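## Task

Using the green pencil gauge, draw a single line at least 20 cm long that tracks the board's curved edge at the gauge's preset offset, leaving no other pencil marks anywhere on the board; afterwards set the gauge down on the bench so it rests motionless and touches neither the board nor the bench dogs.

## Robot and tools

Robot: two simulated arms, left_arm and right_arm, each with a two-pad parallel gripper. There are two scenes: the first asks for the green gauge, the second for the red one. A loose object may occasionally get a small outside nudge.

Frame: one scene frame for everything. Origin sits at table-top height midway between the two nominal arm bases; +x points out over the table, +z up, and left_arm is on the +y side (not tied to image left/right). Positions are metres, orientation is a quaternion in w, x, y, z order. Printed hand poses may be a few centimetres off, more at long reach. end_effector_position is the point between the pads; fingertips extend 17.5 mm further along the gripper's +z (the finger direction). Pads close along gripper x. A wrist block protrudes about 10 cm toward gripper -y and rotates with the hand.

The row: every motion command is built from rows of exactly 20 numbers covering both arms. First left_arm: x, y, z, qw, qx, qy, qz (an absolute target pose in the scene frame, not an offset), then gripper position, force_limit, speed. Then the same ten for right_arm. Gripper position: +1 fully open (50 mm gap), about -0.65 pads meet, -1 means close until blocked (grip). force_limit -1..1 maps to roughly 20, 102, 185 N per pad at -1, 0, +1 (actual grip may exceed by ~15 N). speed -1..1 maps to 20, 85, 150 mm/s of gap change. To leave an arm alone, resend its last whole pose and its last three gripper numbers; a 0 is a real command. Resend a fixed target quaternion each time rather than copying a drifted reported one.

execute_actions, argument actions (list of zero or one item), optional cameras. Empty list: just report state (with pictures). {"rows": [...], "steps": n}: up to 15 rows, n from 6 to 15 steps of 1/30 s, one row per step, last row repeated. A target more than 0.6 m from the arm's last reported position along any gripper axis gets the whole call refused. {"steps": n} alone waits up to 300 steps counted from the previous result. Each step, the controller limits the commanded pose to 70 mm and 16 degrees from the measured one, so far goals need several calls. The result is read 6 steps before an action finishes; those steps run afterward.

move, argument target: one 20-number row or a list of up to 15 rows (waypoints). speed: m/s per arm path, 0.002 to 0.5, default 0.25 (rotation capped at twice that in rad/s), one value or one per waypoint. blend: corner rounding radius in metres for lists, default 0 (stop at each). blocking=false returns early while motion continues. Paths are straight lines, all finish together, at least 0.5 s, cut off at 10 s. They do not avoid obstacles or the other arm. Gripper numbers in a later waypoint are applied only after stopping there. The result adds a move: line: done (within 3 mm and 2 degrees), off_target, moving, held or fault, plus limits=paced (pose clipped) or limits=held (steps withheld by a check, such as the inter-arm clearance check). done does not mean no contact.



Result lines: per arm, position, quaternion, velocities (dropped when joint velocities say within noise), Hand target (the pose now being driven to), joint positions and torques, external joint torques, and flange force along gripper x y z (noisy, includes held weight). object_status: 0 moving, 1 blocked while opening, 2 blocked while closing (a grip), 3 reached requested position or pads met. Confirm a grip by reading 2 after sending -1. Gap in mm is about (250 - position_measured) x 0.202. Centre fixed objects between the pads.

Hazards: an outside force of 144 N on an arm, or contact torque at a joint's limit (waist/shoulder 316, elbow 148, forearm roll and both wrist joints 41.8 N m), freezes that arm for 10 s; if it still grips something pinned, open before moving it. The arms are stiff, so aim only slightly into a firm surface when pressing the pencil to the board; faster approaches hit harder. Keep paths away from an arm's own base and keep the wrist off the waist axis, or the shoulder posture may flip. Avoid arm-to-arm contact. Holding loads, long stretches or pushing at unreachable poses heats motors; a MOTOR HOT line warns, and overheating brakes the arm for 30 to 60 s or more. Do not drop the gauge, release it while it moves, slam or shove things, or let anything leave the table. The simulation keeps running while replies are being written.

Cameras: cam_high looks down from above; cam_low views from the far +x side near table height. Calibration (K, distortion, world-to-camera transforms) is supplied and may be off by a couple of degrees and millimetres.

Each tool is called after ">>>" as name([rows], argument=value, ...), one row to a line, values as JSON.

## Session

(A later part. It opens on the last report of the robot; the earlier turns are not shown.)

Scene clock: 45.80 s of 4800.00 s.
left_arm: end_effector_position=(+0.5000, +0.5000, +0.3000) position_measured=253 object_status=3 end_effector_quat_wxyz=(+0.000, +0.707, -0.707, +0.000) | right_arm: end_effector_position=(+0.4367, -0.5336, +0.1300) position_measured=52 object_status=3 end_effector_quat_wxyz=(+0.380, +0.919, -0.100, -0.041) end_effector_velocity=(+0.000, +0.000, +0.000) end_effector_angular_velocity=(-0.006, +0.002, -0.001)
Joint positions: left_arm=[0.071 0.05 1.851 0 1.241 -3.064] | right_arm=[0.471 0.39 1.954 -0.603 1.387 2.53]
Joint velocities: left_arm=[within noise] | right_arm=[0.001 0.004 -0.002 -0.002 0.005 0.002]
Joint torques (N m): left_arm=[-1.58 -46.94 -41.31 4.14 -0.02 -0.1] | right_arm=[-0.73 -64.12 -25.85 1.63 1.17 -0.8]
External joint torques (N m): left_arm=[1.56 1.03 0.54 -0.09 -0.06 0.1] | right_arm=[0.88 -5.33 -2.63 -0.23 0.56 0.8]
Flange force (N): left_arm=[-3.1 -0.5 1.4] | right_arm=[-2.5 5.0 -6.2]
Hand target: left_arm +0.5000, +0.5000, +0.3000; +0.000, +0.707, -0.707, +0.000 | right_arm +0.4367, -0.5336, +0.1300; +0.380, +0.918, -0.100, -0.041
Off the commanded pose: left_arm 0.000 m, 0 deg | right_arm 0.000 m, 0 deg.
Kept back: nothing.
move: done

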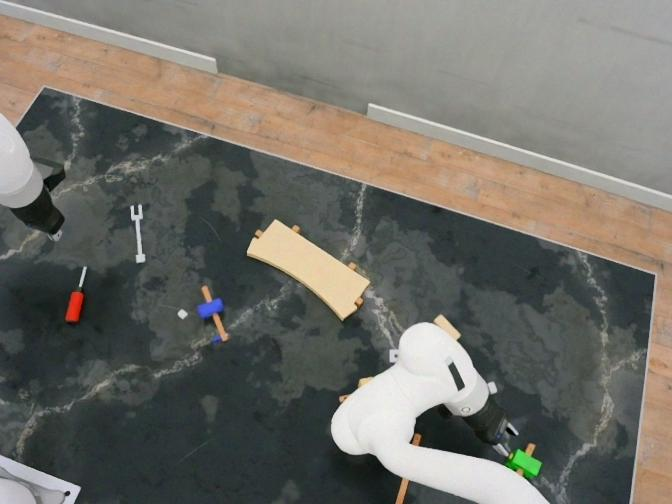

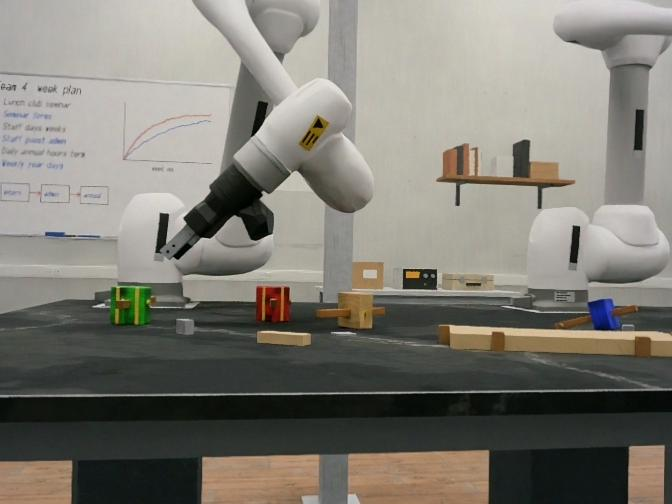

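>>> move([
  [0.5, 0.5, 0.3, 0, 0.7071, -0.7071, 0, -1, 0, 0, 0.4367, -0.5336, 0.1145, 0.38046, 0.91848, -0.09978, -0.04133, 0.67, -0.6, -0.7],
  [0.5, 0.5, 0.3, 0, 0.7071, -0.7071, 0, -1, 0, 0, 0.4246, -0.5889, 0.0579, 0.38046, 0.91848, -0.09978, -0.04133, 0.67, -0.6, -0.7],
  [0.5, 0.5, 0.3, 0, 0.7071, -0.7071, 0, -1, 0, 0, 0.4246, -0.5889, 0.0579, 0.38046, 0.91848, -0.09978, -0.04133, -1, -0.6, -0.7],
], speed=[0.1,0.1,0.1])

>>> zoom_image(camera="cam_low", region=[80, 220, 200, 340])

Scene clock: 48.53 s of 4800.00 s.
left_arm: end_effector_position=(+0.5000, +0.5000, +0.3000) position_measured=253 object_status=3 end_effector_quat_wxyz=(+0.000, +0.707, -0.707, +0.000) | right_arm: end_effector_position=(+0.4246, -0.5889, +0.0579) position_measured=97 object_status=2 end_effector_quat_wxyz=(+0.380, +0.918, -0.100, -0.041)
Joint positions: left_arm=[0.071 0.05 1.851 0 1.241 -3.064] | right_arm=[0.397 0.445 2.058 -0.674 1.23 2.587]
Joint velocities: within noise
Joint torques (N m): left_arm=[-1.38 -48.01 -41.58 4.1 -0.12 -0.17] | right_arm=[0.34 -66.23 -20.88 0.84 1.57 -0.38]
External joint torques (N m): left_arm=[1.46 1.88 0.81 -0.05 0.04 0.17] | right_arm=[-0.23 -2.41 -1.81 0.15 0.23 0.37]
Flange force (N): left_arm=[-3.1 -1.4 2.0] | right_arm=[0.6 2.4 -3.4]
Hand target: left_arm +0.5000, +0.5000, +0.3000; +0.000, +0.707, -0.707, +0.000 | right_arm +0.4246, -0.5889, +0.0579; +0.380, +0.918, -0.100, -0.041
Off the commanded pose: left_arm 0.000 m, 0 deg | right_arm 0.000 m, 0 deg.
Kept back: nothing.
move: done

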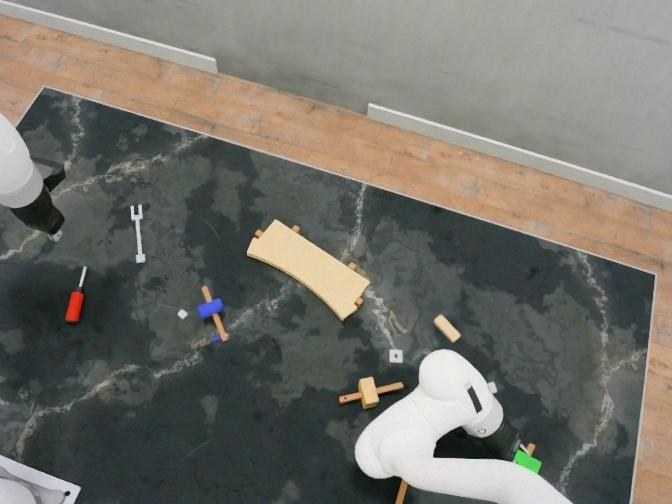

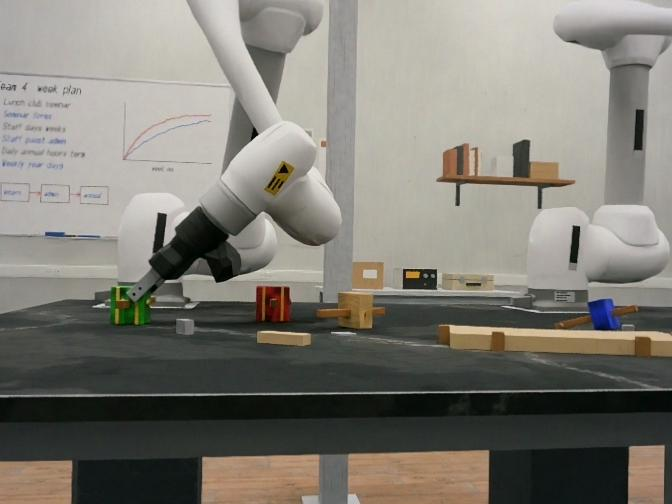

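Scaled by 4.200 from the camera's 672x504 image, which has a finer 960x720 frame.

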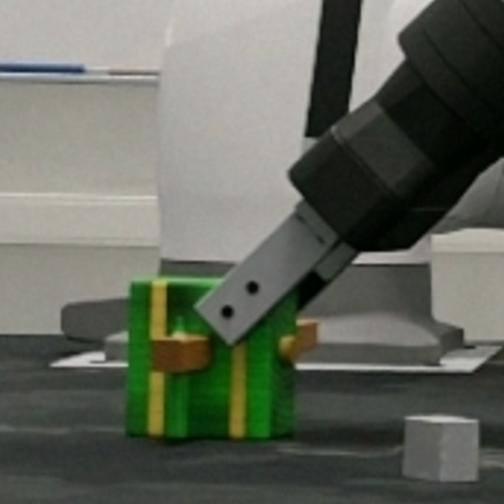

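>>> move([
  [0.5, 0.5, 0.3, 0, 0.7071, -0.7071, 0, -1, 0, 0, 0.4246, -0.5889, 0.13, 0.38046, 0.91848, -0.09978, -0.04133, -1, -0.6, -0.7],
  [0.5, 0.5, 0.3, 0, 0.7071, -0.7071, 0, -1, 0, 0, 0.42, -0.61, 0.14, 0, 0.99415, -0.1080, 0, -1, -0.6, -0.7],
  [0.5, 0.5, 0.3, 0, 0.7071, -0.7071, 0, -1, 0, 0, 0.4154, -0.6311, 0.12, -0.38046, 0.91848, -0.09978, 0.04133, -1, -0.6, -0.7],
  [0.5, 0.5, 0.3, 0, 0.7071, -0.7071, 0, -1, 0, 0, 0.4154, -0.6311, 0.0518, -0.38046, 0.91848, -0.09978, 0.04133, -1, -0.6, -0.7],
], speed=[0.15,0.35,0.35,0.06], blend=[0.02,0.02,0,0])

>>> zoom_image(camera="cam_low", region=[60, 240, 180, 360])

Scene clock: 55.93 s of 4800.00 s.
left_arm: end_effector_position=(+0.5000, +0.5000, +0.3000) position_measured=253 object_status=3 end_effector_quat_wxyz=(+0.000, +0.707, -0.707, +0.000) | right_arm: end_effector_position=(+0.4154, -0.6311, +0.0519) position_measured=97 object_status=2 end_effector_quat_wxyz=(-0.380, +0.918, -0.100, +0.041)
Joint positions: left_arm=[0.071 0.05 1.851 0 1.241 -3.064] | right_arm=[-0.452 0.334 2.273 0.923 1.029 0.612]
Joint velocities: within noise
Joint torques (N m): left_arm=[-1.82 -48.08 -41.43 4.11 -0.05 -0.2] | right_arm=[0.65 -61.42 -23.01 2.33 1.96 0.39]
External joint torques (N m): left_arm=[1.88 2.01 0.63 -0.05 -0.03 0.2] | right_arm=[-0.65 1.61 -1.79 0.11 -0.14 -0.39]
Flange force (N): left_arm=[-4.0 -1.8 2.0] | right_arm=[4.2 3.9 0.8]
Hand target: left_arm +0.5000, +0.5000, +0.3000; +0.000, +0.707, -0.707, +0.000 | right_arm +0.4154, -0.6311, +0.0518; -0.380, +0.918, -0.100, +0.041
Off the commanded pose: left_arm 0.000 m, 0 deg | right_arm 0.000 m, 0 deg.
Kept back: nothing.
move: done; blend cut to 0 m at target 1

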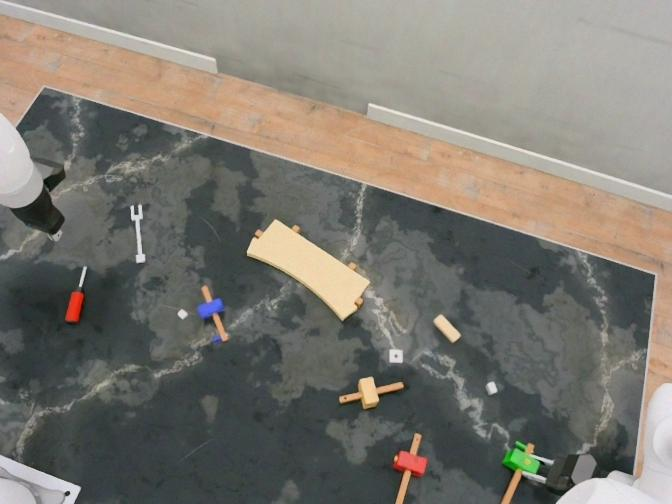

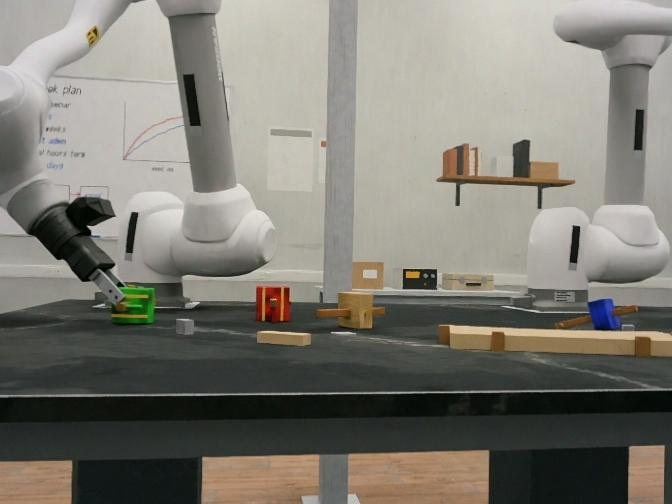

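Scaled by 4.200 from the camera's 672x504 image, which has a finer 960x720 frame.

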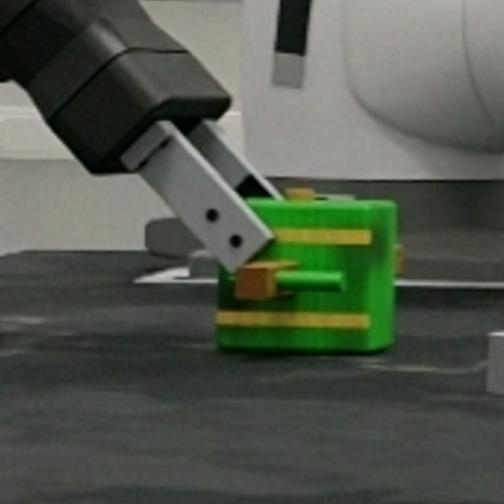

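>>> move([
  [0.5, 0.5, 0.3, 0, 0.7071, -0.7071, 0, -1, 0, 0, 0.4154, -0.6311, 0.0518, -0.38046, 0.91848, -0.09978, 0.04133, 0.67, -0.6, -0.7],
  [0.5, 0.5, 0.3, 0, 0.7071, -0.7071, 0, -1, 0, 0, 0.4033, -0.6864, 0.1084, -0.38046, 0.91848, -0.09978, 0.04133, 0.67, -0.6, -0.7],
  [0.5, 0.5, 0.3, 0, 0.7071, -0.7071, 0, -1, 0, 0, 0.42, -0.61, 0.17, 0, 0.99415, -0.1080, 0, 0.67, -0.6, -0.7],
  [0.5, 0.5, 0.3, 0, 0.7071, -0.7071, 0, -1, 0, 0, 0.4367, -0.5336, 0.1077,  0.38046, 0.91848, -0.09978, -0.04133, 0.67, -0.6, -0.7],
], speed=[0.1,0.1,0.35,0.35], blend=[0.0,0.02,0.03,0])

>>> zoom_image(camera="cam_low", region=[60, 240, 180, 360])

>>> zoom_image(camera="cam_high", region=[460, 404, 560, 504])

Scene clock: 60.63 s of 4800.00 s.
left_arm: end_effector_position=(+0.5000, +0.5000, +0.3000) position_measured=253 object_status=3 end_effector_quat_wxyz=(+0.000, +0.707, -0.707, +0.000) | right_arm: end_effector_position=(+0.4367, -0.5336, +0.1078) position_measured=52 object_status=3 end_effector_quat_wxyz=(+0.380, +0.919, -0.100, -0.041) end_effector_velocity=(+0.000, +0.001, +0.000) end_effector_angular_velocity=(-0.005, +0.002, -0.001)
Joint positions: left_arm=[0.071 0.05 1.851 0 1.241 -3.064] | right_arm=[0.471 0.418 1.966 -0.608 1.354 2.553]
Joint velocities: left_arm=[within noise] | right_arm=[0.002 0.003 -0.002 -0.001 0.005 0.002]
Joint torques (N m): left_arm=[-1.36 -46.88 -41.74 4.1 0.05 -0.31] | right_arm=[1.07 -69.84 -24.13 1.32 1.71 -0.14]
External joint torques (N m): left_arm=[1.58 0.34 0.88 -0.04 -0.12 0.31] | right_arm=[-1.09 -0.37 -2.92 0.01 0.04 0.14]
Flange force (N): left_arm=[-3.2 1.2 1.6] | right_arm=[5.0 -0.3 -2.9]
Hand target: left_arm +0.5000, +0.5000, +0.3000; +0.000, +0.707, -0.707, +0.000 | right_arm +0.4367, -0.5336, +0.1077; +0.380, +0.918, -0.100, -0.041
Off the commanded pose: left_arm 0.000 m, 0 deg | right_arm 0.000 m, 0 deg.
Kept back: nothing.
move: done

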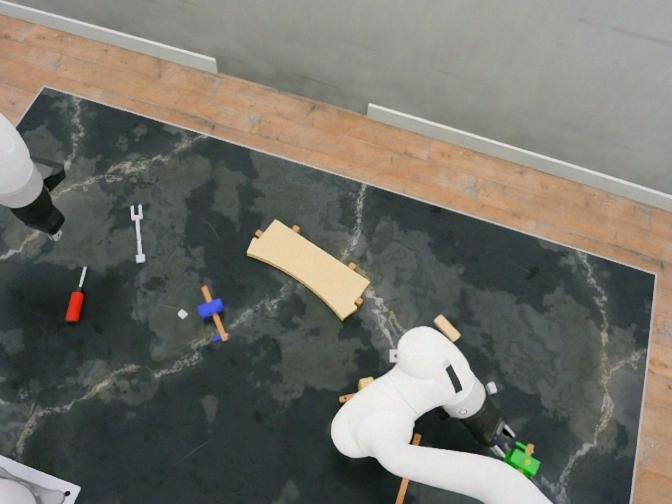

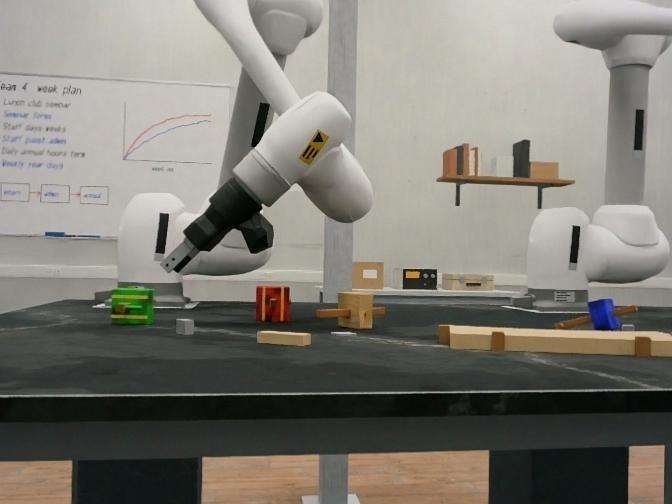

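Scaled by 4.200 from the camera's 672x504 image, which has a finer 960x720 frame.

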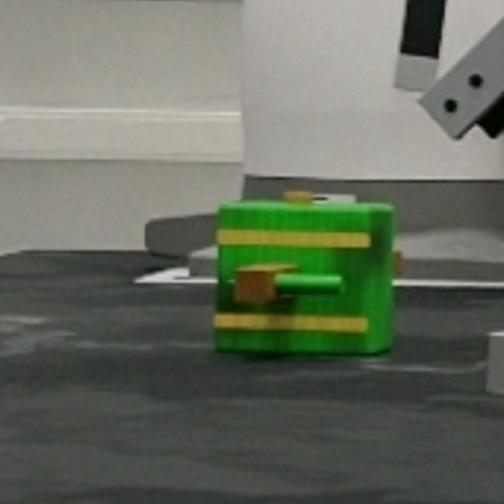

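Scaled by 5.040 from the camera's 672x504 image, which has a finer 960x720 frame.

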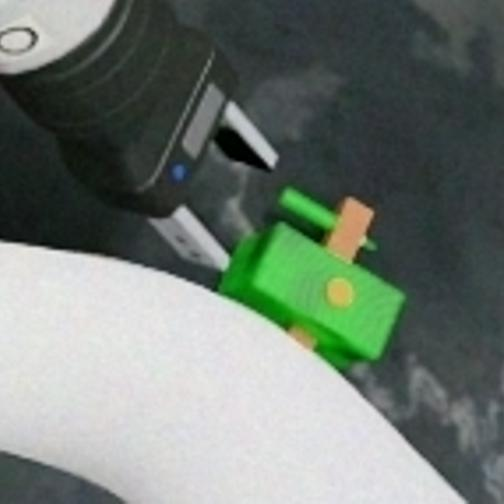

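>>> move([
  [0.5, 0.5, 0.3, 0, 0.7071, -0.7071, 0, -1, 0, 0, 0.4367, -0.5336, 0.1077,  0.38046, 0.91848, -0.09978, -0.04133, 0.57, -0.6, -0.7],
  [0.5, 0.5, 0.3, 0, 0.7071, -0.7071, 0, -1, 0, 0, 0.4246, -0.5889, 0.0515, 0.38046, 0.91848, -0.09978, -0.04133, 0.57, -0.6, -0.7],
  [0.5, 0.5, 0.3, 0, 0.7071, -0.7071, 0, -1, 0, 0, 0.4246, -0.5889, 0.0515, 0.38046, 0.91848, -0.09978, -0.04133, -1, -0.6, -0.7],
], speed=[0.1,0.08,0.1])

>>> zoom_image(camera="cam_low", region=[60, 240, 180, 360])

>>> zoom_image(camera="cam_high", region=[460, 404, 560, 504])

Scene clock: 63.77 s of 4800.00 s.
left_arm: end_effector_position=(+0.5000, +0.5000, +0.3000) position_measured=253 object_status=3 end_effector_quat_wxyz=(+0.000, +0.707, -0.707, +0.000) | right_arm: end_effector_position=(+0.4246, -0.5889, +0.0515) position_measured=96 object_status=2 end_effector_quat_wxyz=(+0.380, +0.918, -0.100, -0.041)
Joint positions: left_arm=[0.071 0.05 1.851 0 1.241 -3.064] | right_arm=[0.397 0.455 2.06 -0.677 1.221 2.595]
Joint velocities: within noise
Joint torques (N m): left_arm=[-1.3 -47.76 -41.7 4.05 0.04 -0.31] | right_arm=[0.11 -65.9 -19.97 0.95 1.33 -0.41]
External joint torques (N m): left_arm=[1.31 2.02 0.93 0.01 -0.12 0.31] | right_arm=[-0.09 -3.04 -2.34 0.02 0.47 0.41]
Flange force (N): left_arm=[-3.1 -1.4 2.6] | right_arm=[0.9 3.0 -4.8]
Hand target: left_arm +0.5000, +0.5000, +0.3000; +0.000, +0.707, -0.707, +0.000 | right_arm +0.4246, -0.5889, +0.0515; +0.380, +0.918, -0.100, -0.041
Off the commanded pose: left_arm 0.000 m, 0 deg | right_arm 0.000 m, 0 deg.
Kept back: nothing.
move: done

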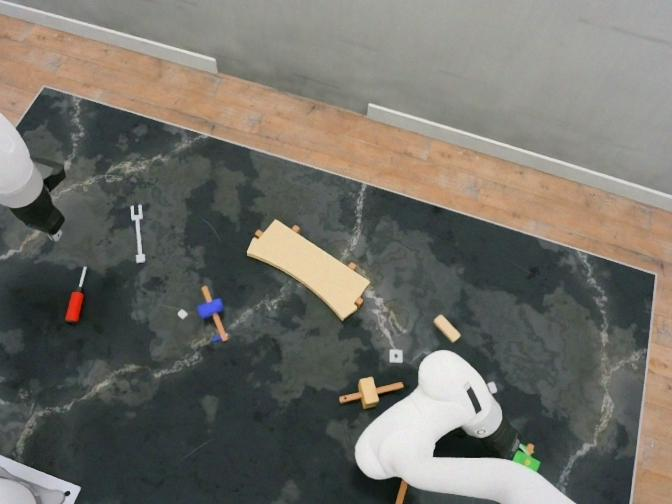

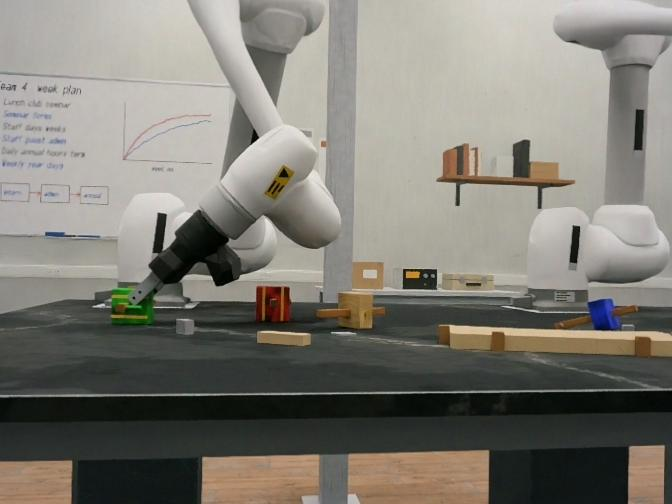

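Scaled by 4.200 from the camera's 672x504 image, which has a finer 960x720 frame.

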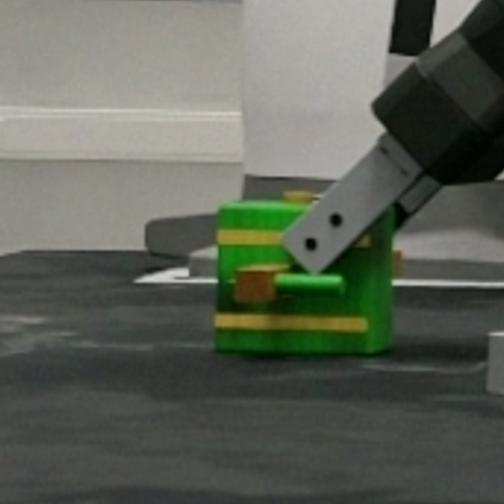

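Scaled by 5.040 from the camera's 672x504 image, which has a finer 960x720 frame.

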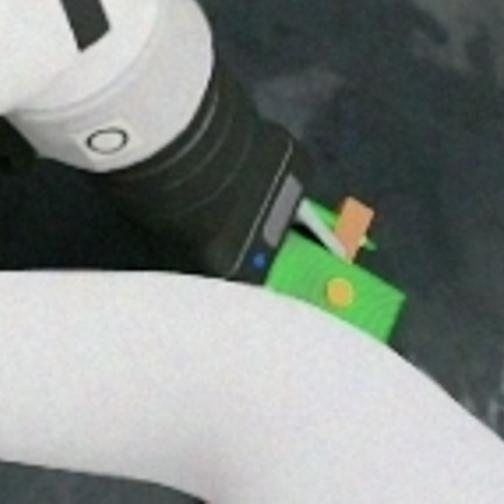

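>>> move([
  [0.5, 0.5, 0.3, 0, 0.7071, -0.7071, 0, -1, 0, 0, 0.4246, -0.5889, 0.13, 0.38046, 0.91848, -0.09978, -0.04133, -1, -0.6, -0.7],
  [0.5, 0.5, 0.3, 0, 0.7071, -0.7071, 0, -1, 0, 0, 0.42, -0.61, 0.14, 0, 0.99415, -0.1080, 0, -1, -0.6, -0.7],
  [0.5, 0.5, 0.3, 0, 0.7071, -0.7071, 0, -1, 0, 0, 0.4154, -0.6311, 0.12, -0.38046, 0.91848, -0.09978, 0.04133, -1, -0.6, -0.7],
  [0.5, 0.5, 0.3, 0, 0.7071, -0.7071, 0, -1, 0, 0, 0.4154, -0.6311, 0.0490, -0.38046, 0.91848, -0.09978, 0.04133, -1, -0.6, -0.7],
], speed=[0.15,0.35,0.35,0.06], blend=[0.02,0.02,0,0])

>>> zoom_image(camera="cam_low", region=[60, 240, 180, 360])

>>> zoom_image(camera="cam_high", region=[460, 404, 560, 504])

Scene clock: 69.03 s of 4800.00 s.
left_arm: end_effector_position=(+0.5000, +0.5000, +0.3000) position_measured=253 object_status=3 end_effector_quat_wxyz=(+0.000, +0.707, -0.707, +0.000) | right_arm: end_effector_position=(+0.4154, -0.6311, +0.0491) position_measured=96 object_status=2 end_effector_quat_wxyz=(-0.380, +0.918, -0.100, +0.041)
Joint positions: left_arm=[0.071 0.05 1.851 0 1.241 -3.064] | right_arm=[-0.452 0.339 2.274 0.926 1.025 0.606]
Joint velocities: within noise
Joint torques (N m): left_arm=[-1.78 -47.35 -41.46 4.13 0.02 -0.19] | right_arm=[0.64 -58.41 -22.9 2.11 1.86 -0.33]
External joint torques (N m): left_arm=[1.91 0.85 0.58 -0.07 -0.1 0.19] | right_arm=[-0.7 -1.77 -1.84 0.32 -0.05 0.33]
Flange force (N): left_arm=[-3.8 -0.1 1.4] | right_arm=[1.4 -2.3 -3.7]
Hand target: left_arm +0.5000, +0.5000, +0.3000; +0.000, +0.707, -0.707, +0.000 | right_arm +0.4154, -0.6311, +0.0490; -0.380, +0.918, -0.100, +0.041
Off the commanded pose: left_arm 0.000 m, 0 deg | right_arm 0.000 m, 0 deg.
Kept back: nothing.
move: done; blend cut to 0 m at target 1

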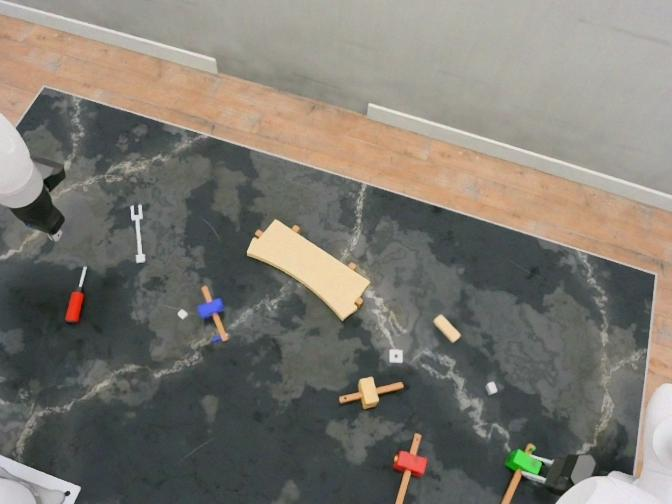

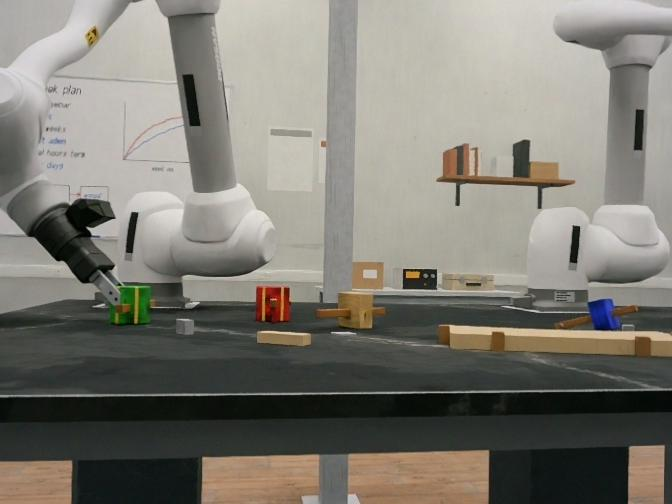

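Scaled by 4.200 from the camera's 672x504 image, which has a finer 960x720 frame.

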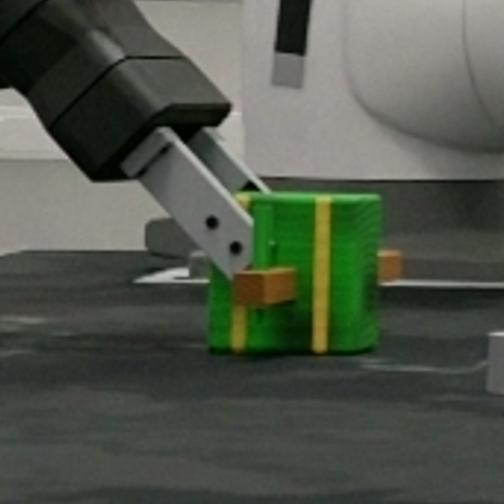

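Scaled by 5.040 from the camera's 672x504 image, which has a finer 960x720 frame.

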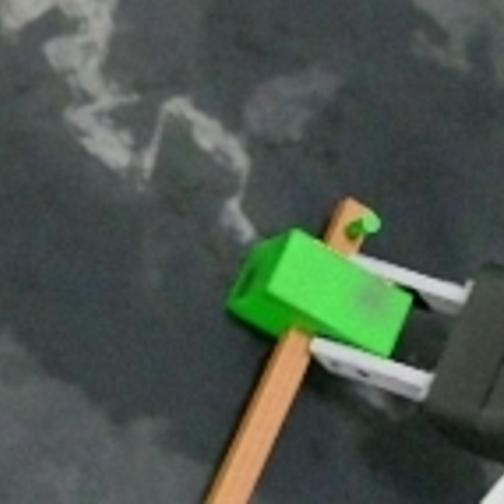

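>>> move([
  [0.5, 0.5, 0.3, 0, 0.7071, -0.7071, 0, -1, 0, 0, 0.4154, -0.6311, 0.0490, -0.38046, 0.91848, -0.09978, 0.04133, 0.57, -0.6, -0.7],
  [0.5, 0.5, 0.3, 0, 0.7071, -0.7071, 0, -1, 0, 0, 0.4033, -0.6864, 0.1056, -0.38046, 0.91848, -0.09978, 0.04133, 0.57, -0.6, -0.7],
  [0.5, 0.5, 0.3, 0, 0.7071, -0.7071, 0, -1, 0, 0, 0.42, -0.61, 0.13, 0, 0.99415, -0.1080, 0, 0.57, -0.6, -0.7],
  [0.5, 0.5, 0.3, 0, 0.7071, -0.7071, 0, -1, 0, 0, 0.42, -0.61, 0.054,  0, 0.99415, -0.1080, 0, 0.57, -0.6, -0.7],
  [0.5, 0.5, 0.3, 0, 0.7071, -0.7071, 0, -1, 0, 0, 0.42, -0.61, 0.054,  0, 0.99415, -0.1080, 0, -1, -0.6, -0.7],
], speed=[0.1,0.1,0.3,0.08,0.1], blend=[0.0,0.02,0.0,0,0])

>>> zoom_image(camera="cam_low", region=[60, 240, 180, 360])

Scene clock: 74.33 s of 4800.00 s.
left_arm: end_effector_position=(+0.5000, +0.5000, +0.3000) position_measured=253 object_status=3 end_effector_quat_wxyz=(+0.000, +0.707, -0.707, +0.000) | right_arm: end_effector_position=(+0.4200, -0.6100, +0.0540) position_measured=97 object_status=2 end_effector_quat_wxyz=(+0.000, +0.994, -0.108, +0.000)
Joint positions: left_arm=[0.071 0.05 1.851 0 1.241 -3.064] | right_arm=[0.013 0.201 2.208 0 0.733 1.775]
Joint velocities: within noise
Joint torques (N m): left_arm=[-1.1 -47.46 -41.71 4.01 -0.01 -0.17] | right_arm=[0.61 -47.11 -26.31 2.88 -0.12 -0.39]
External joint torques (N m): left_arm=[1.18 1.16 0.85 0.05 -0.07 0.17] | right_arm=[-0.56 -3.42 -3.07 0.1 0.1 0.39]
Flange force (N): left_arm=[-2.5 -0.2 1.9] | right_arm=[1.0 0.1 -7.4]
Hand target: left_arm +0.5000, +0.5000, +0.3000; +0.000, +0.707, -0.707, +0.000 | right_arm +0.4200, -0.6100, +0.0540; +0.000, +0.994, -0.108, +0.000
Off the commanded pose: left_arm 0.000 m, 0 deg | right_arm 0.000 m, 0 deg.
Kept back: nothing.
move: done

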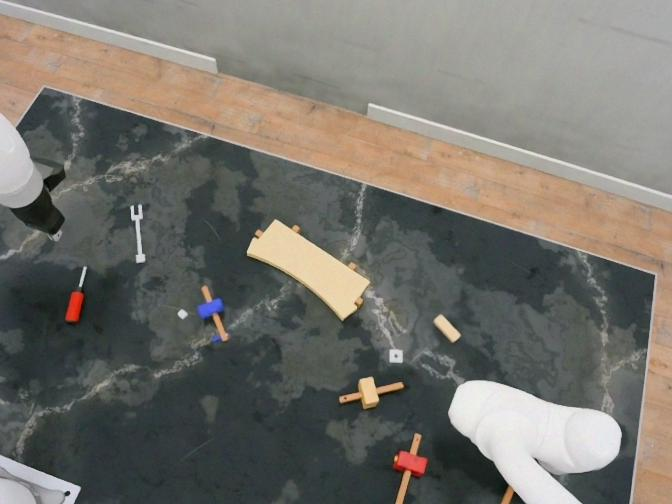

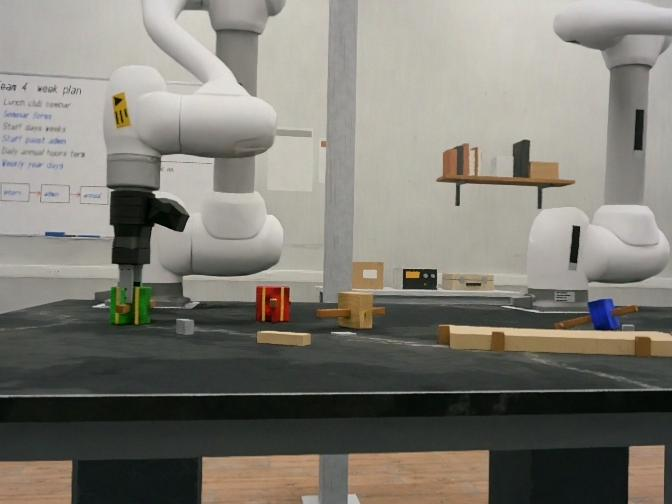

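Scaled by 4.200 from the camera's 672x504 image, which has a finer 960x720 frame.

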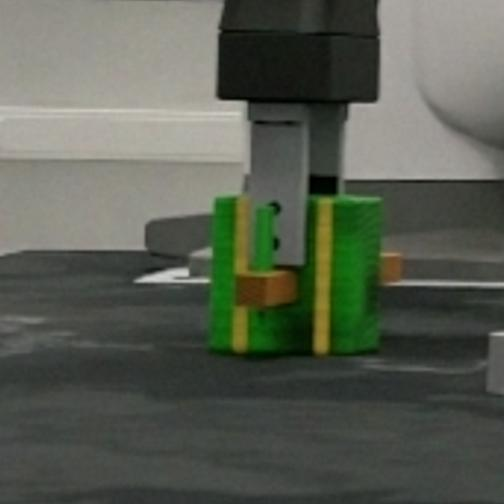

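>>> zoom_image(camera="cam_high", region=[240, 230, 300, 290])

>>> zoom_image(camera="cam_high", region=[290, 265, 350, 325])

>>> zoom_image(camera="cam_low", region=[430, 300, 550, 360])

Scaled by 8.400 from the camera's 672x504 image, which has a finer 960x720 frame.

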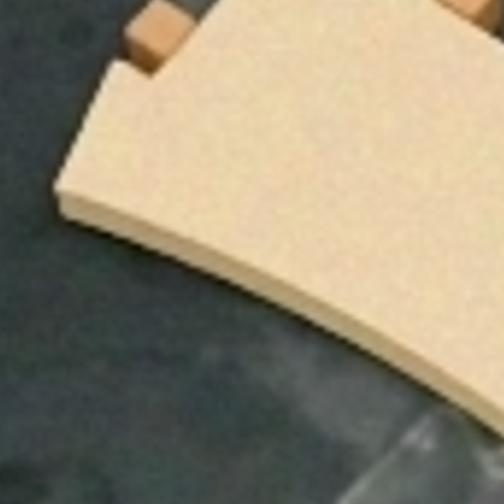

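Scaled by 8.400 from the camera's 672x504 image, which has a finer 960x720 frame.

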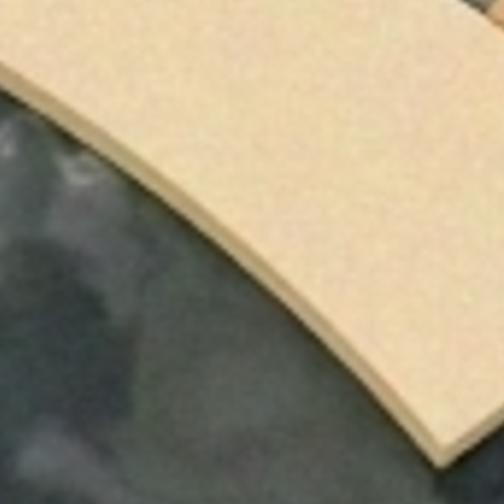

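Scaled by 4.200 from the camera's 672x504 image, which has a finer 960x720 frame.

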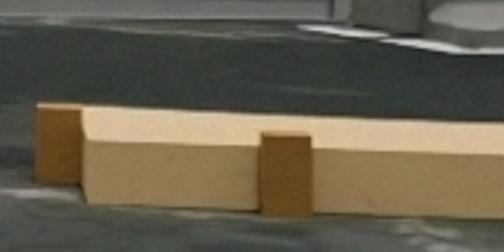

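>>> move([
  [0.5, 0.5, 0.3, 0, 0.7071, -0.7071, 0, -1, 0, 0, 0.42, -0.61, 0.17, 0, 0.99415, -0.1080, 0, -1, -0.6, -0.7],
  [0.5, 0.5, 0.3, 0, 0.7071, -0.7071, 0, -1, 0, 0, 0.6533, 0.0381, 0.17, 0, 0.98889, -0.14867, 0, -1, -0.6, -0.7],
  [0.5, 0.5, 0.3, 0, 0.7071, -0.7071, 0, -1, 0, 0, 0.6533, 0.0381, 0.11, 0, 0.98889, -0.14867, 0, -1, -0.6, -0.7],
], speed=[0.2,0.3,0.15], blend=[0.05,0.03,0])

>>> zoom_image(camera="cam_low", region=[480, 240, 600, 360])

>>> zoom_image(camera="cam_high", region=[240, 220, 360, 340])

Scene clock: 80.63 s of 4800.00 s.
left_arm: end_effector_position=(+0.5000, +0.5000, +0.3000) position_measured=253 object_status=3 end_effector_quat_wxyz=(+0.000, +0.707, -0.707, +0.000) | right_arm: end_effector_position=(+0.6533, +0.0381, +0.1101) position_measured=97 object_status=2 end_effector_quat_wxyz=(+0.000, +0.989, -0.149, +0.000)
Joint positions: left_arm=[0.071 0.05 1.851 0 1.241 -3.064] | right_arm=[0.737 0.84 1.031 0 1.27 2.581]
Joint velocities: within noise
Joint torques (N m): left_arm=[-0.99 -47.59 -41.71 4 -0.04 -0.24] | right_arm=[0.71 -120.64 -39.69 4 -0.49 -0.33]
External joint torques (N m): left_arm=[0.88 1.85 1.01 0.04 -0.05 0.24] | right_arm=[-0.77 -0.91 -2.41 0.22 0.41 0.33]
Flange force (N): left_arm=[-2.2 -1.1 2.4] | right_arm=[3.9 -5.9 -3.1]
Hand target: left_arm +0.5000, +0.5000, +0.3000; +0.000, +0.707, -0.707, +0.000 | right_arm +0.6533, +0.0381, +0.1100; +0.000, +0.989, -0.149, +0.000
Off the commanded pose: left_arm 0.000 m, 0 deg | right_arm 0.000 m, 0 deg.
Kept back: nothing.
move: done; blend cut to 0 m at target 1

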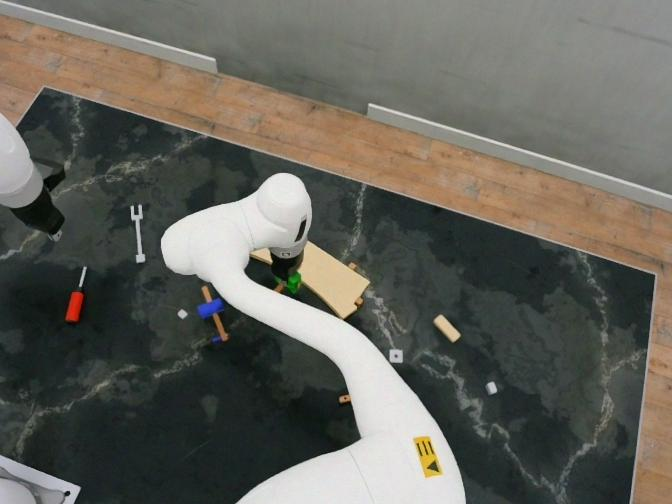

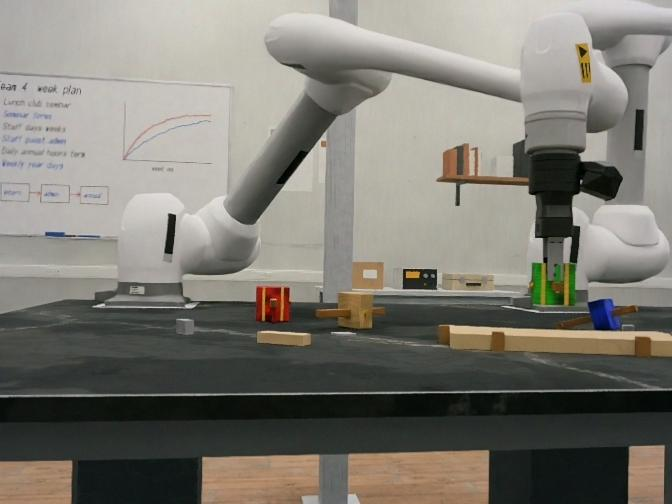

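Scaled by 4.200 from the camera's 672x504 image, which has a finer 960x720 frame.

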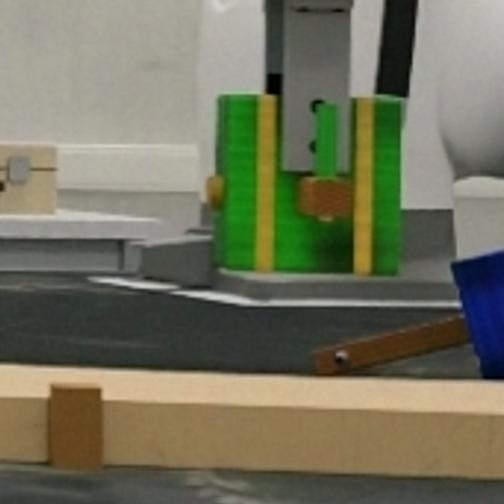

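Scaled by 4.200 from the camera's 672x504 image, which has a finer 960x720 frame.

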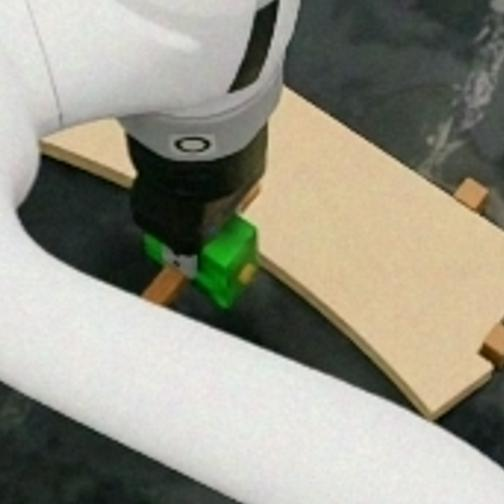

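>>> zoom_image(camera="cam_low", region=[530, 260, 580, 310])

Scaled by 10.080 from the camera's 672x504 image, which has a finer 960x720 frame.

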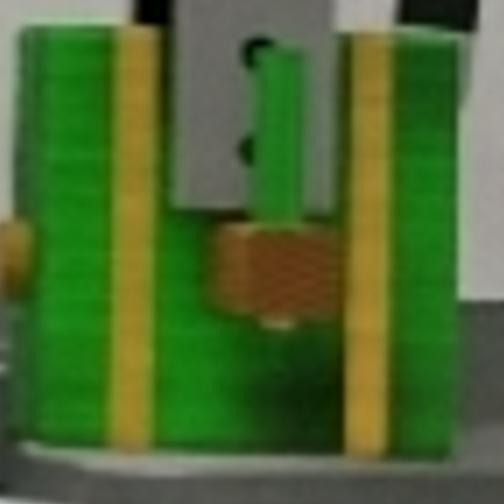

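>>> move([
  [0.5, 0.5, 0.3, 0, 0.7071, -0.7071, 0, -1, 0, 0, 0.6533, 0.0381, 0.065, 0, 0.98889, -0.14867, 0, -1, -0.6, -0.7],
  [0.5, 0.5, 0.3, 0, 0.7071, -0.7071, 0, -1, 0, 0, 0.6648, 0.0346, 0.065, 0, 0.98889, -0.14867, 0, -1, -0.6, -0.7],
], speed=[0.1,0.03])

>>> zoom_image(camera="cam_low", region=[500, 270, 600, 370])

>>> zoom_image(camera="cam_high", region=[270, 250, 350, 330])

Scene clock: 84.30 s of 4800.00 s.
left_arm: end_effector_position=(+0.5000, +0.5000, +0.3000) position_measured=253 object_status=3 end_effector_quat_wxyz=(+0.000, +0.707, -0.707, +0.000) | right_arm: end_effector_position=(+0.6647, +0.0346, +0.0650) position_measured=97 object_status=2 end_effector_quat_wxyz=(+0.000, +0.989, -0.149, +0.000)
Joint positions: left_arm=[0.071 0.05 1.851 0 1.241 -3.064] | right_arm=[0.727 0.878 1.045 0 1.218 2.571]
Joint velocities: within noise
Joint torques (N m): left_arm=[-1.61 -47.01 -41.7 4.11 0.02 -0.21] | right_arm=[0.85 -123.05 -37.56 3.95 -0.26 -0.03]
External joint torques (N m): left_arm=[1.91 1.14 1.05 -0.06 -0.1 0.21] | right_arm=[-1.06 0.17 -3.52 0.17 0.19 0.03]
Flange force (N): left_arm=[-3.8 0.3 2.2] | right_arm=[7.2 -10.1 -2.5]
Hand target: left_arm +0.5000, +0.5000, +0.3000; +0.000, +0.707, -0.707, +0.000 | right_arm +0.6648, +0.0346, +0.0650; +0.000, +0.989, -0.149, +0.000
Off the commanded pose: left_arm 0.000 m, 0 deg | right_arm 0.000 m, 0 deg.
Kept back: nothing.
move: done

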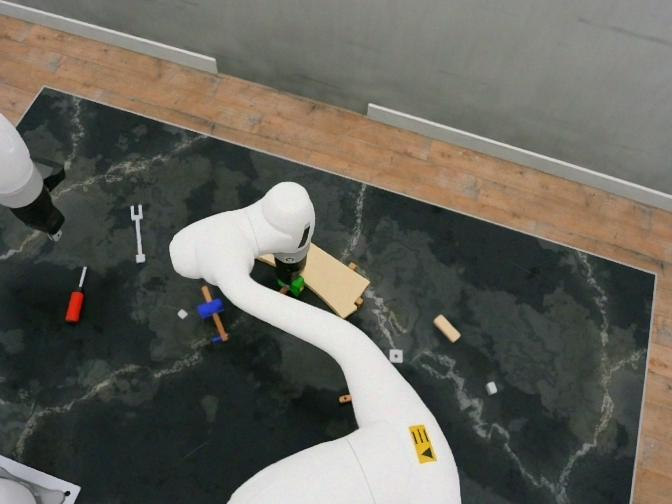

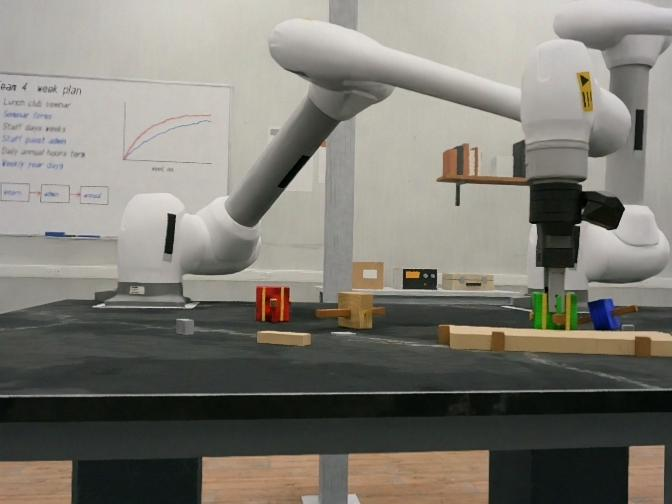

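Scaled by 5.040 from the camera's 672x504 image, which has a finer 960x720 frame.

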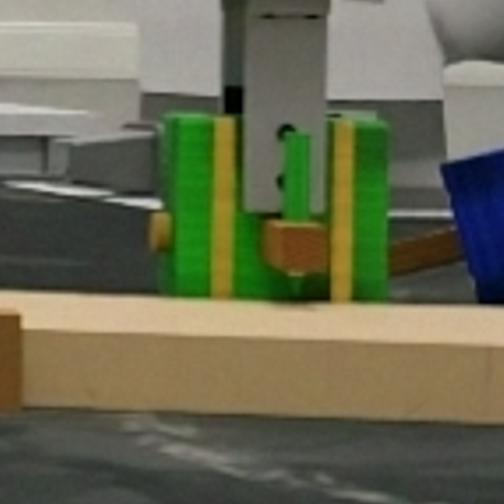

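Scaled by 6.300 from the camera's 672x504 image, which has a finer 960x720 frame.

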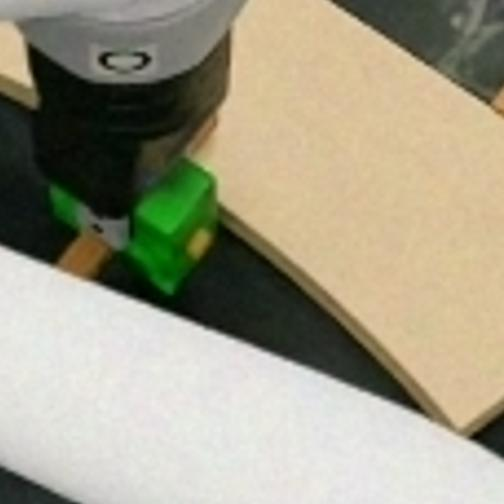

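>>> move(target=[0.5, 0.5, 0.3, 0, 0.7071, -0.7071, 0, -1, 0, 0, 0.6686, 0.0334, 0.065, 0, 0.98889, -0.14867, 0, -1, -0.6, -0.7], speed=0.02, cameras=[])

>>> move(target=[0.5, 0.5, 0.3, 0, 0.7071, -0.7071, 0, -1, 0, 0, 0.6705, 0.0328, 0.065, 0, 0.98889, -0.14867, 0, -1, -0.6, -0.7], speed=0.02, cameras=["cam_high"])

>>> zoom_image(camera="cam_high", region=[270, 250, 330, 310])

Scene clock: 85.37 s of 4800.00 s.
left_arm: end_effector_position=(+0.5000, +0.5000, +0.3000) position_measured=253 object_status=3 end_effector_quat_wxyz=(+0.000, +0.707, -0.707, +0.000) | right_arm: end_effector_position=(+0.6686, +0.0334, +0.0650) position_measured=97 object_status=2 end_effector_quat_wxyz=(+0.000, +0.989, -0.149, +0.000)
Joint positions: left_arm=[0.071 0.05 1.851 0 1.241 -3.064] | right_arm=[0.723 0.882 1.038 0 1.222 2.568]
Joint velocities: within noise
Joint torques (N m): left_arm=[-0.74 -47.11 -41.68 4.03 -0.03 -0.13] | right_arm=[1.01 -120.98 -38.92 3.9 -0.16 -0.33]
External joint torques (N m): left_arm=[0.63 1.14 0.86 0.02 -0.05 0.13] | right_arm=[-0.82 -3.06 -2.55 0.26 0.08 0.33]
Flange force (N): left_arm=[-1.4 -0.3 1.8] | right_arm=[2.1 -2.6 -3.8]
Hand target: left_arm +0.5000, +0.5000, +0.3000; +0.000, +0.707, -0.707, +0.000 | right_arm +0.6686, +0.0334, +0.0650; +0.000, +0.989, -0.149, +0.000
Off the commanded pose: left_arm 0.000 m, 0 deg | right_arm 0.000 m, 0 deg.
Kept back: nothing.
move: done
No camera images: "cameras" was empty.

Scene clock: 86.07 s of 4800.00 s.
left_arm: end_effector_position=(+0.5000, +0.5000, +0.3000) position_measured=253 object_status=3 end_effector_quat_wxyz=(+0.000, +0.707, -0.707, +0.000) | right_arm: end_effector_position=(+0.6705, +0.0328, +0.0650) position_measured=97 object_status=2 end_effector_quat_wxyz=(+0.000, +0.989, -0.149, +0.000)
Joint positions: left_arm=[0.071 0.05 1.851 0 1.241 -3.064] | right_arm=[0.722 0.883 1.035 0 1.223 2.566]
Joint velocities: within noise
Joint torques (N m): left_arm=[-0.83 -47.87 -41.36 4.1 -0.08 -0.23] | right_arm=[0.46 -121.97 -39.28 3.92 -0.18 -0.38]
External joint torques (N m): left_arm=[0.97 1.82 0.67 -0.05 0 0.23] | right_arm=[-0.4 -2.41 -2.28 0.25 0.11 0.38]
Flange force (N): left_arm=[-2.4 -1.6 1.9] | right_arm=[1.9 -3.1 -3.2]
Hand target: left_arm +0.5000, +0.5000, +0.3000; +0.000, +0.707, -0.707, +0.000 | right_arm +0.6705, +0.0328, +0.0650; +0.000, +0.989, -0.149, +0.000
Off the commanded pose: left_arm 0.000 m, 0 deg | right_arm 0.000 m, 0 deg.
Kept back: nothing.
move: done
Images, in order (width x height): cam_high 672x504.

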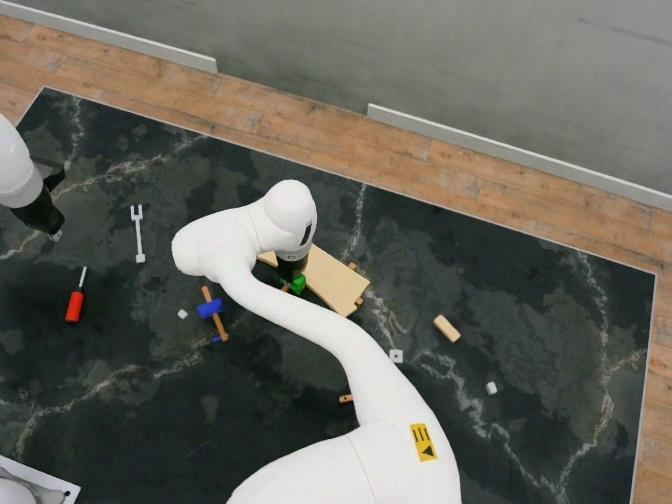

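Scaled by 8.400 from the camera's 672x504 image, which has a finer 960x720 frame.

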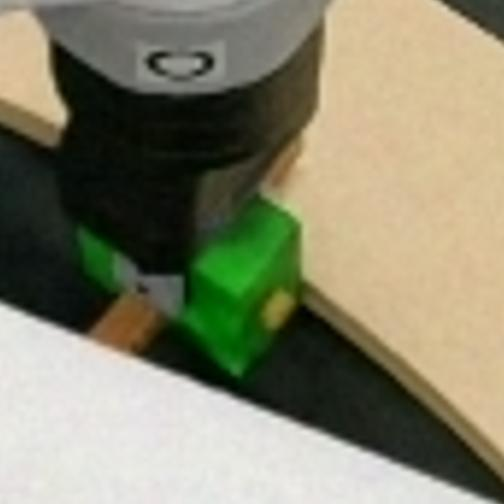

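>>> move(target=[0.5, 0.5, 0.3, 0, 0.7071, -0.7071, 0, -1, 0, 0, 0.6715, 0.0325, 0.065, 0, 0.98889, -0.14867, 0, -1, -0.6, -0.7], speed=0.02, cameras=[])

>>> move(target=[0.5, 0.5, 0.3, 0, 0.7071, -0.7071, 0, -1, 0, 0, 0.6724, 0.0322, 0.065, 0, 0.98889, -0.14867, 0, -1, -0.6, -0.7], speed=0.02, cameras=[])

Scene clock: 87.07 s of 4800.00 s.
left_arm: end_effector_position=(+0.5000, +0.5000, +0.3000) position_measured=253 object_status=3 end_effector_quat_wxyz=(+0.000, +0.707, -0.707, +0.000) | right_arm: end_effector_position=(+0.6715, +0.0325, +0.0650) position_measured=97 object_status=2 end_effector_quat_wxyz=(+0.000, +0.989, -0.149, +0.000)
Joint positions: left_arm=[0.071 0.05 1.851 0 1.241 -3.064] | right_arm=[0.721 0.884 1.033 0 1.224 2.565]
Joint velocities: within noise
Joint torques (N m): left_arm=[-1.6 -47.49 -41.82 4.07 0.02 -0.16] | right_arm=[0.52 -122.13 -39.01 3.91 -0.21 -0.33]
External joint torques (N m): left_arm=[1.6 1.28 1.11 -0.02 -0.09 0.16] | right_arm=[-0.41 -1.58 -2.35 0.24 0.13 0.33]
Flange force (N): left_arm=[-3.2 0.1 2.3] | right_arm=[2.8 -4.6 -2.8]
Hand target: left_arm +0.5000, +0.5000, +0.3000; +0.000, +0.707, -0.707, +0.000 | right_arm +0.6715, +0.0325, +0.0650; +0.000, +0.989, -0.149, +0.000
Off the commanded pose: left_arm 0.000 m, 0 deg | right_arm 0.000 m, 0 deg.
Kept back: nothing.
move: done
No camera images: "cameras" was empty.

Scene clock: 87.77 s of 4800.00 s.
left_arm: end_effector_position=(+0.5000, +0.5000, +0.3000) position_measured=253 object_status=3 end_effector_quat_wxyz=(+0.000, +0.707, -0.707, +0.000) | right_arm: end_effector_position=(+0.6724, +0.0322, +0.0650) position_measured=97 object_status=2 end_effector_quat_wxyz=(+0.000, +0.989, -0.149, +0.000)
Joint positions: left_arm=[0.071 0.05 1.851 0 1.241 -3.064] | right_arm=[0.72 0.885 1.031 0 1.225 2.564]
Joint velocities: within noise
Joint torques (N m): left_arm=[-1.83 -47.36 -41.6 4.1 0 -0.19] | right_arm=[0.46 -122.03 -38.78 3.88 -0.18 -0.41]
External joint torques (N m): left_arm=[1.84 1.37 0.86 -0.05 -0.08 0.19] | right_arm=[-0.18 -1.53 -2.44 0.26 0.12 0.41]
Flange force (N): left_arm=[-3.7 -0.4 2.0] | right_arm=[2.8 -5.0 -2.8]
Hand target: left_arm +0.5000, +0.5000, +0.3000; +0.000, +0.707, -0.707, +0.000 | right_arm +0.6724, +0.0322, +0.0650; +0.000, +0.989, -0.149, +0.000
Off the commanded pose: left_arm 0.000 m, 0 deg | right_arm 0.000 m, 0 deg.
Kept back: nothing.
move: done
No camera images: "cameras" was empty.


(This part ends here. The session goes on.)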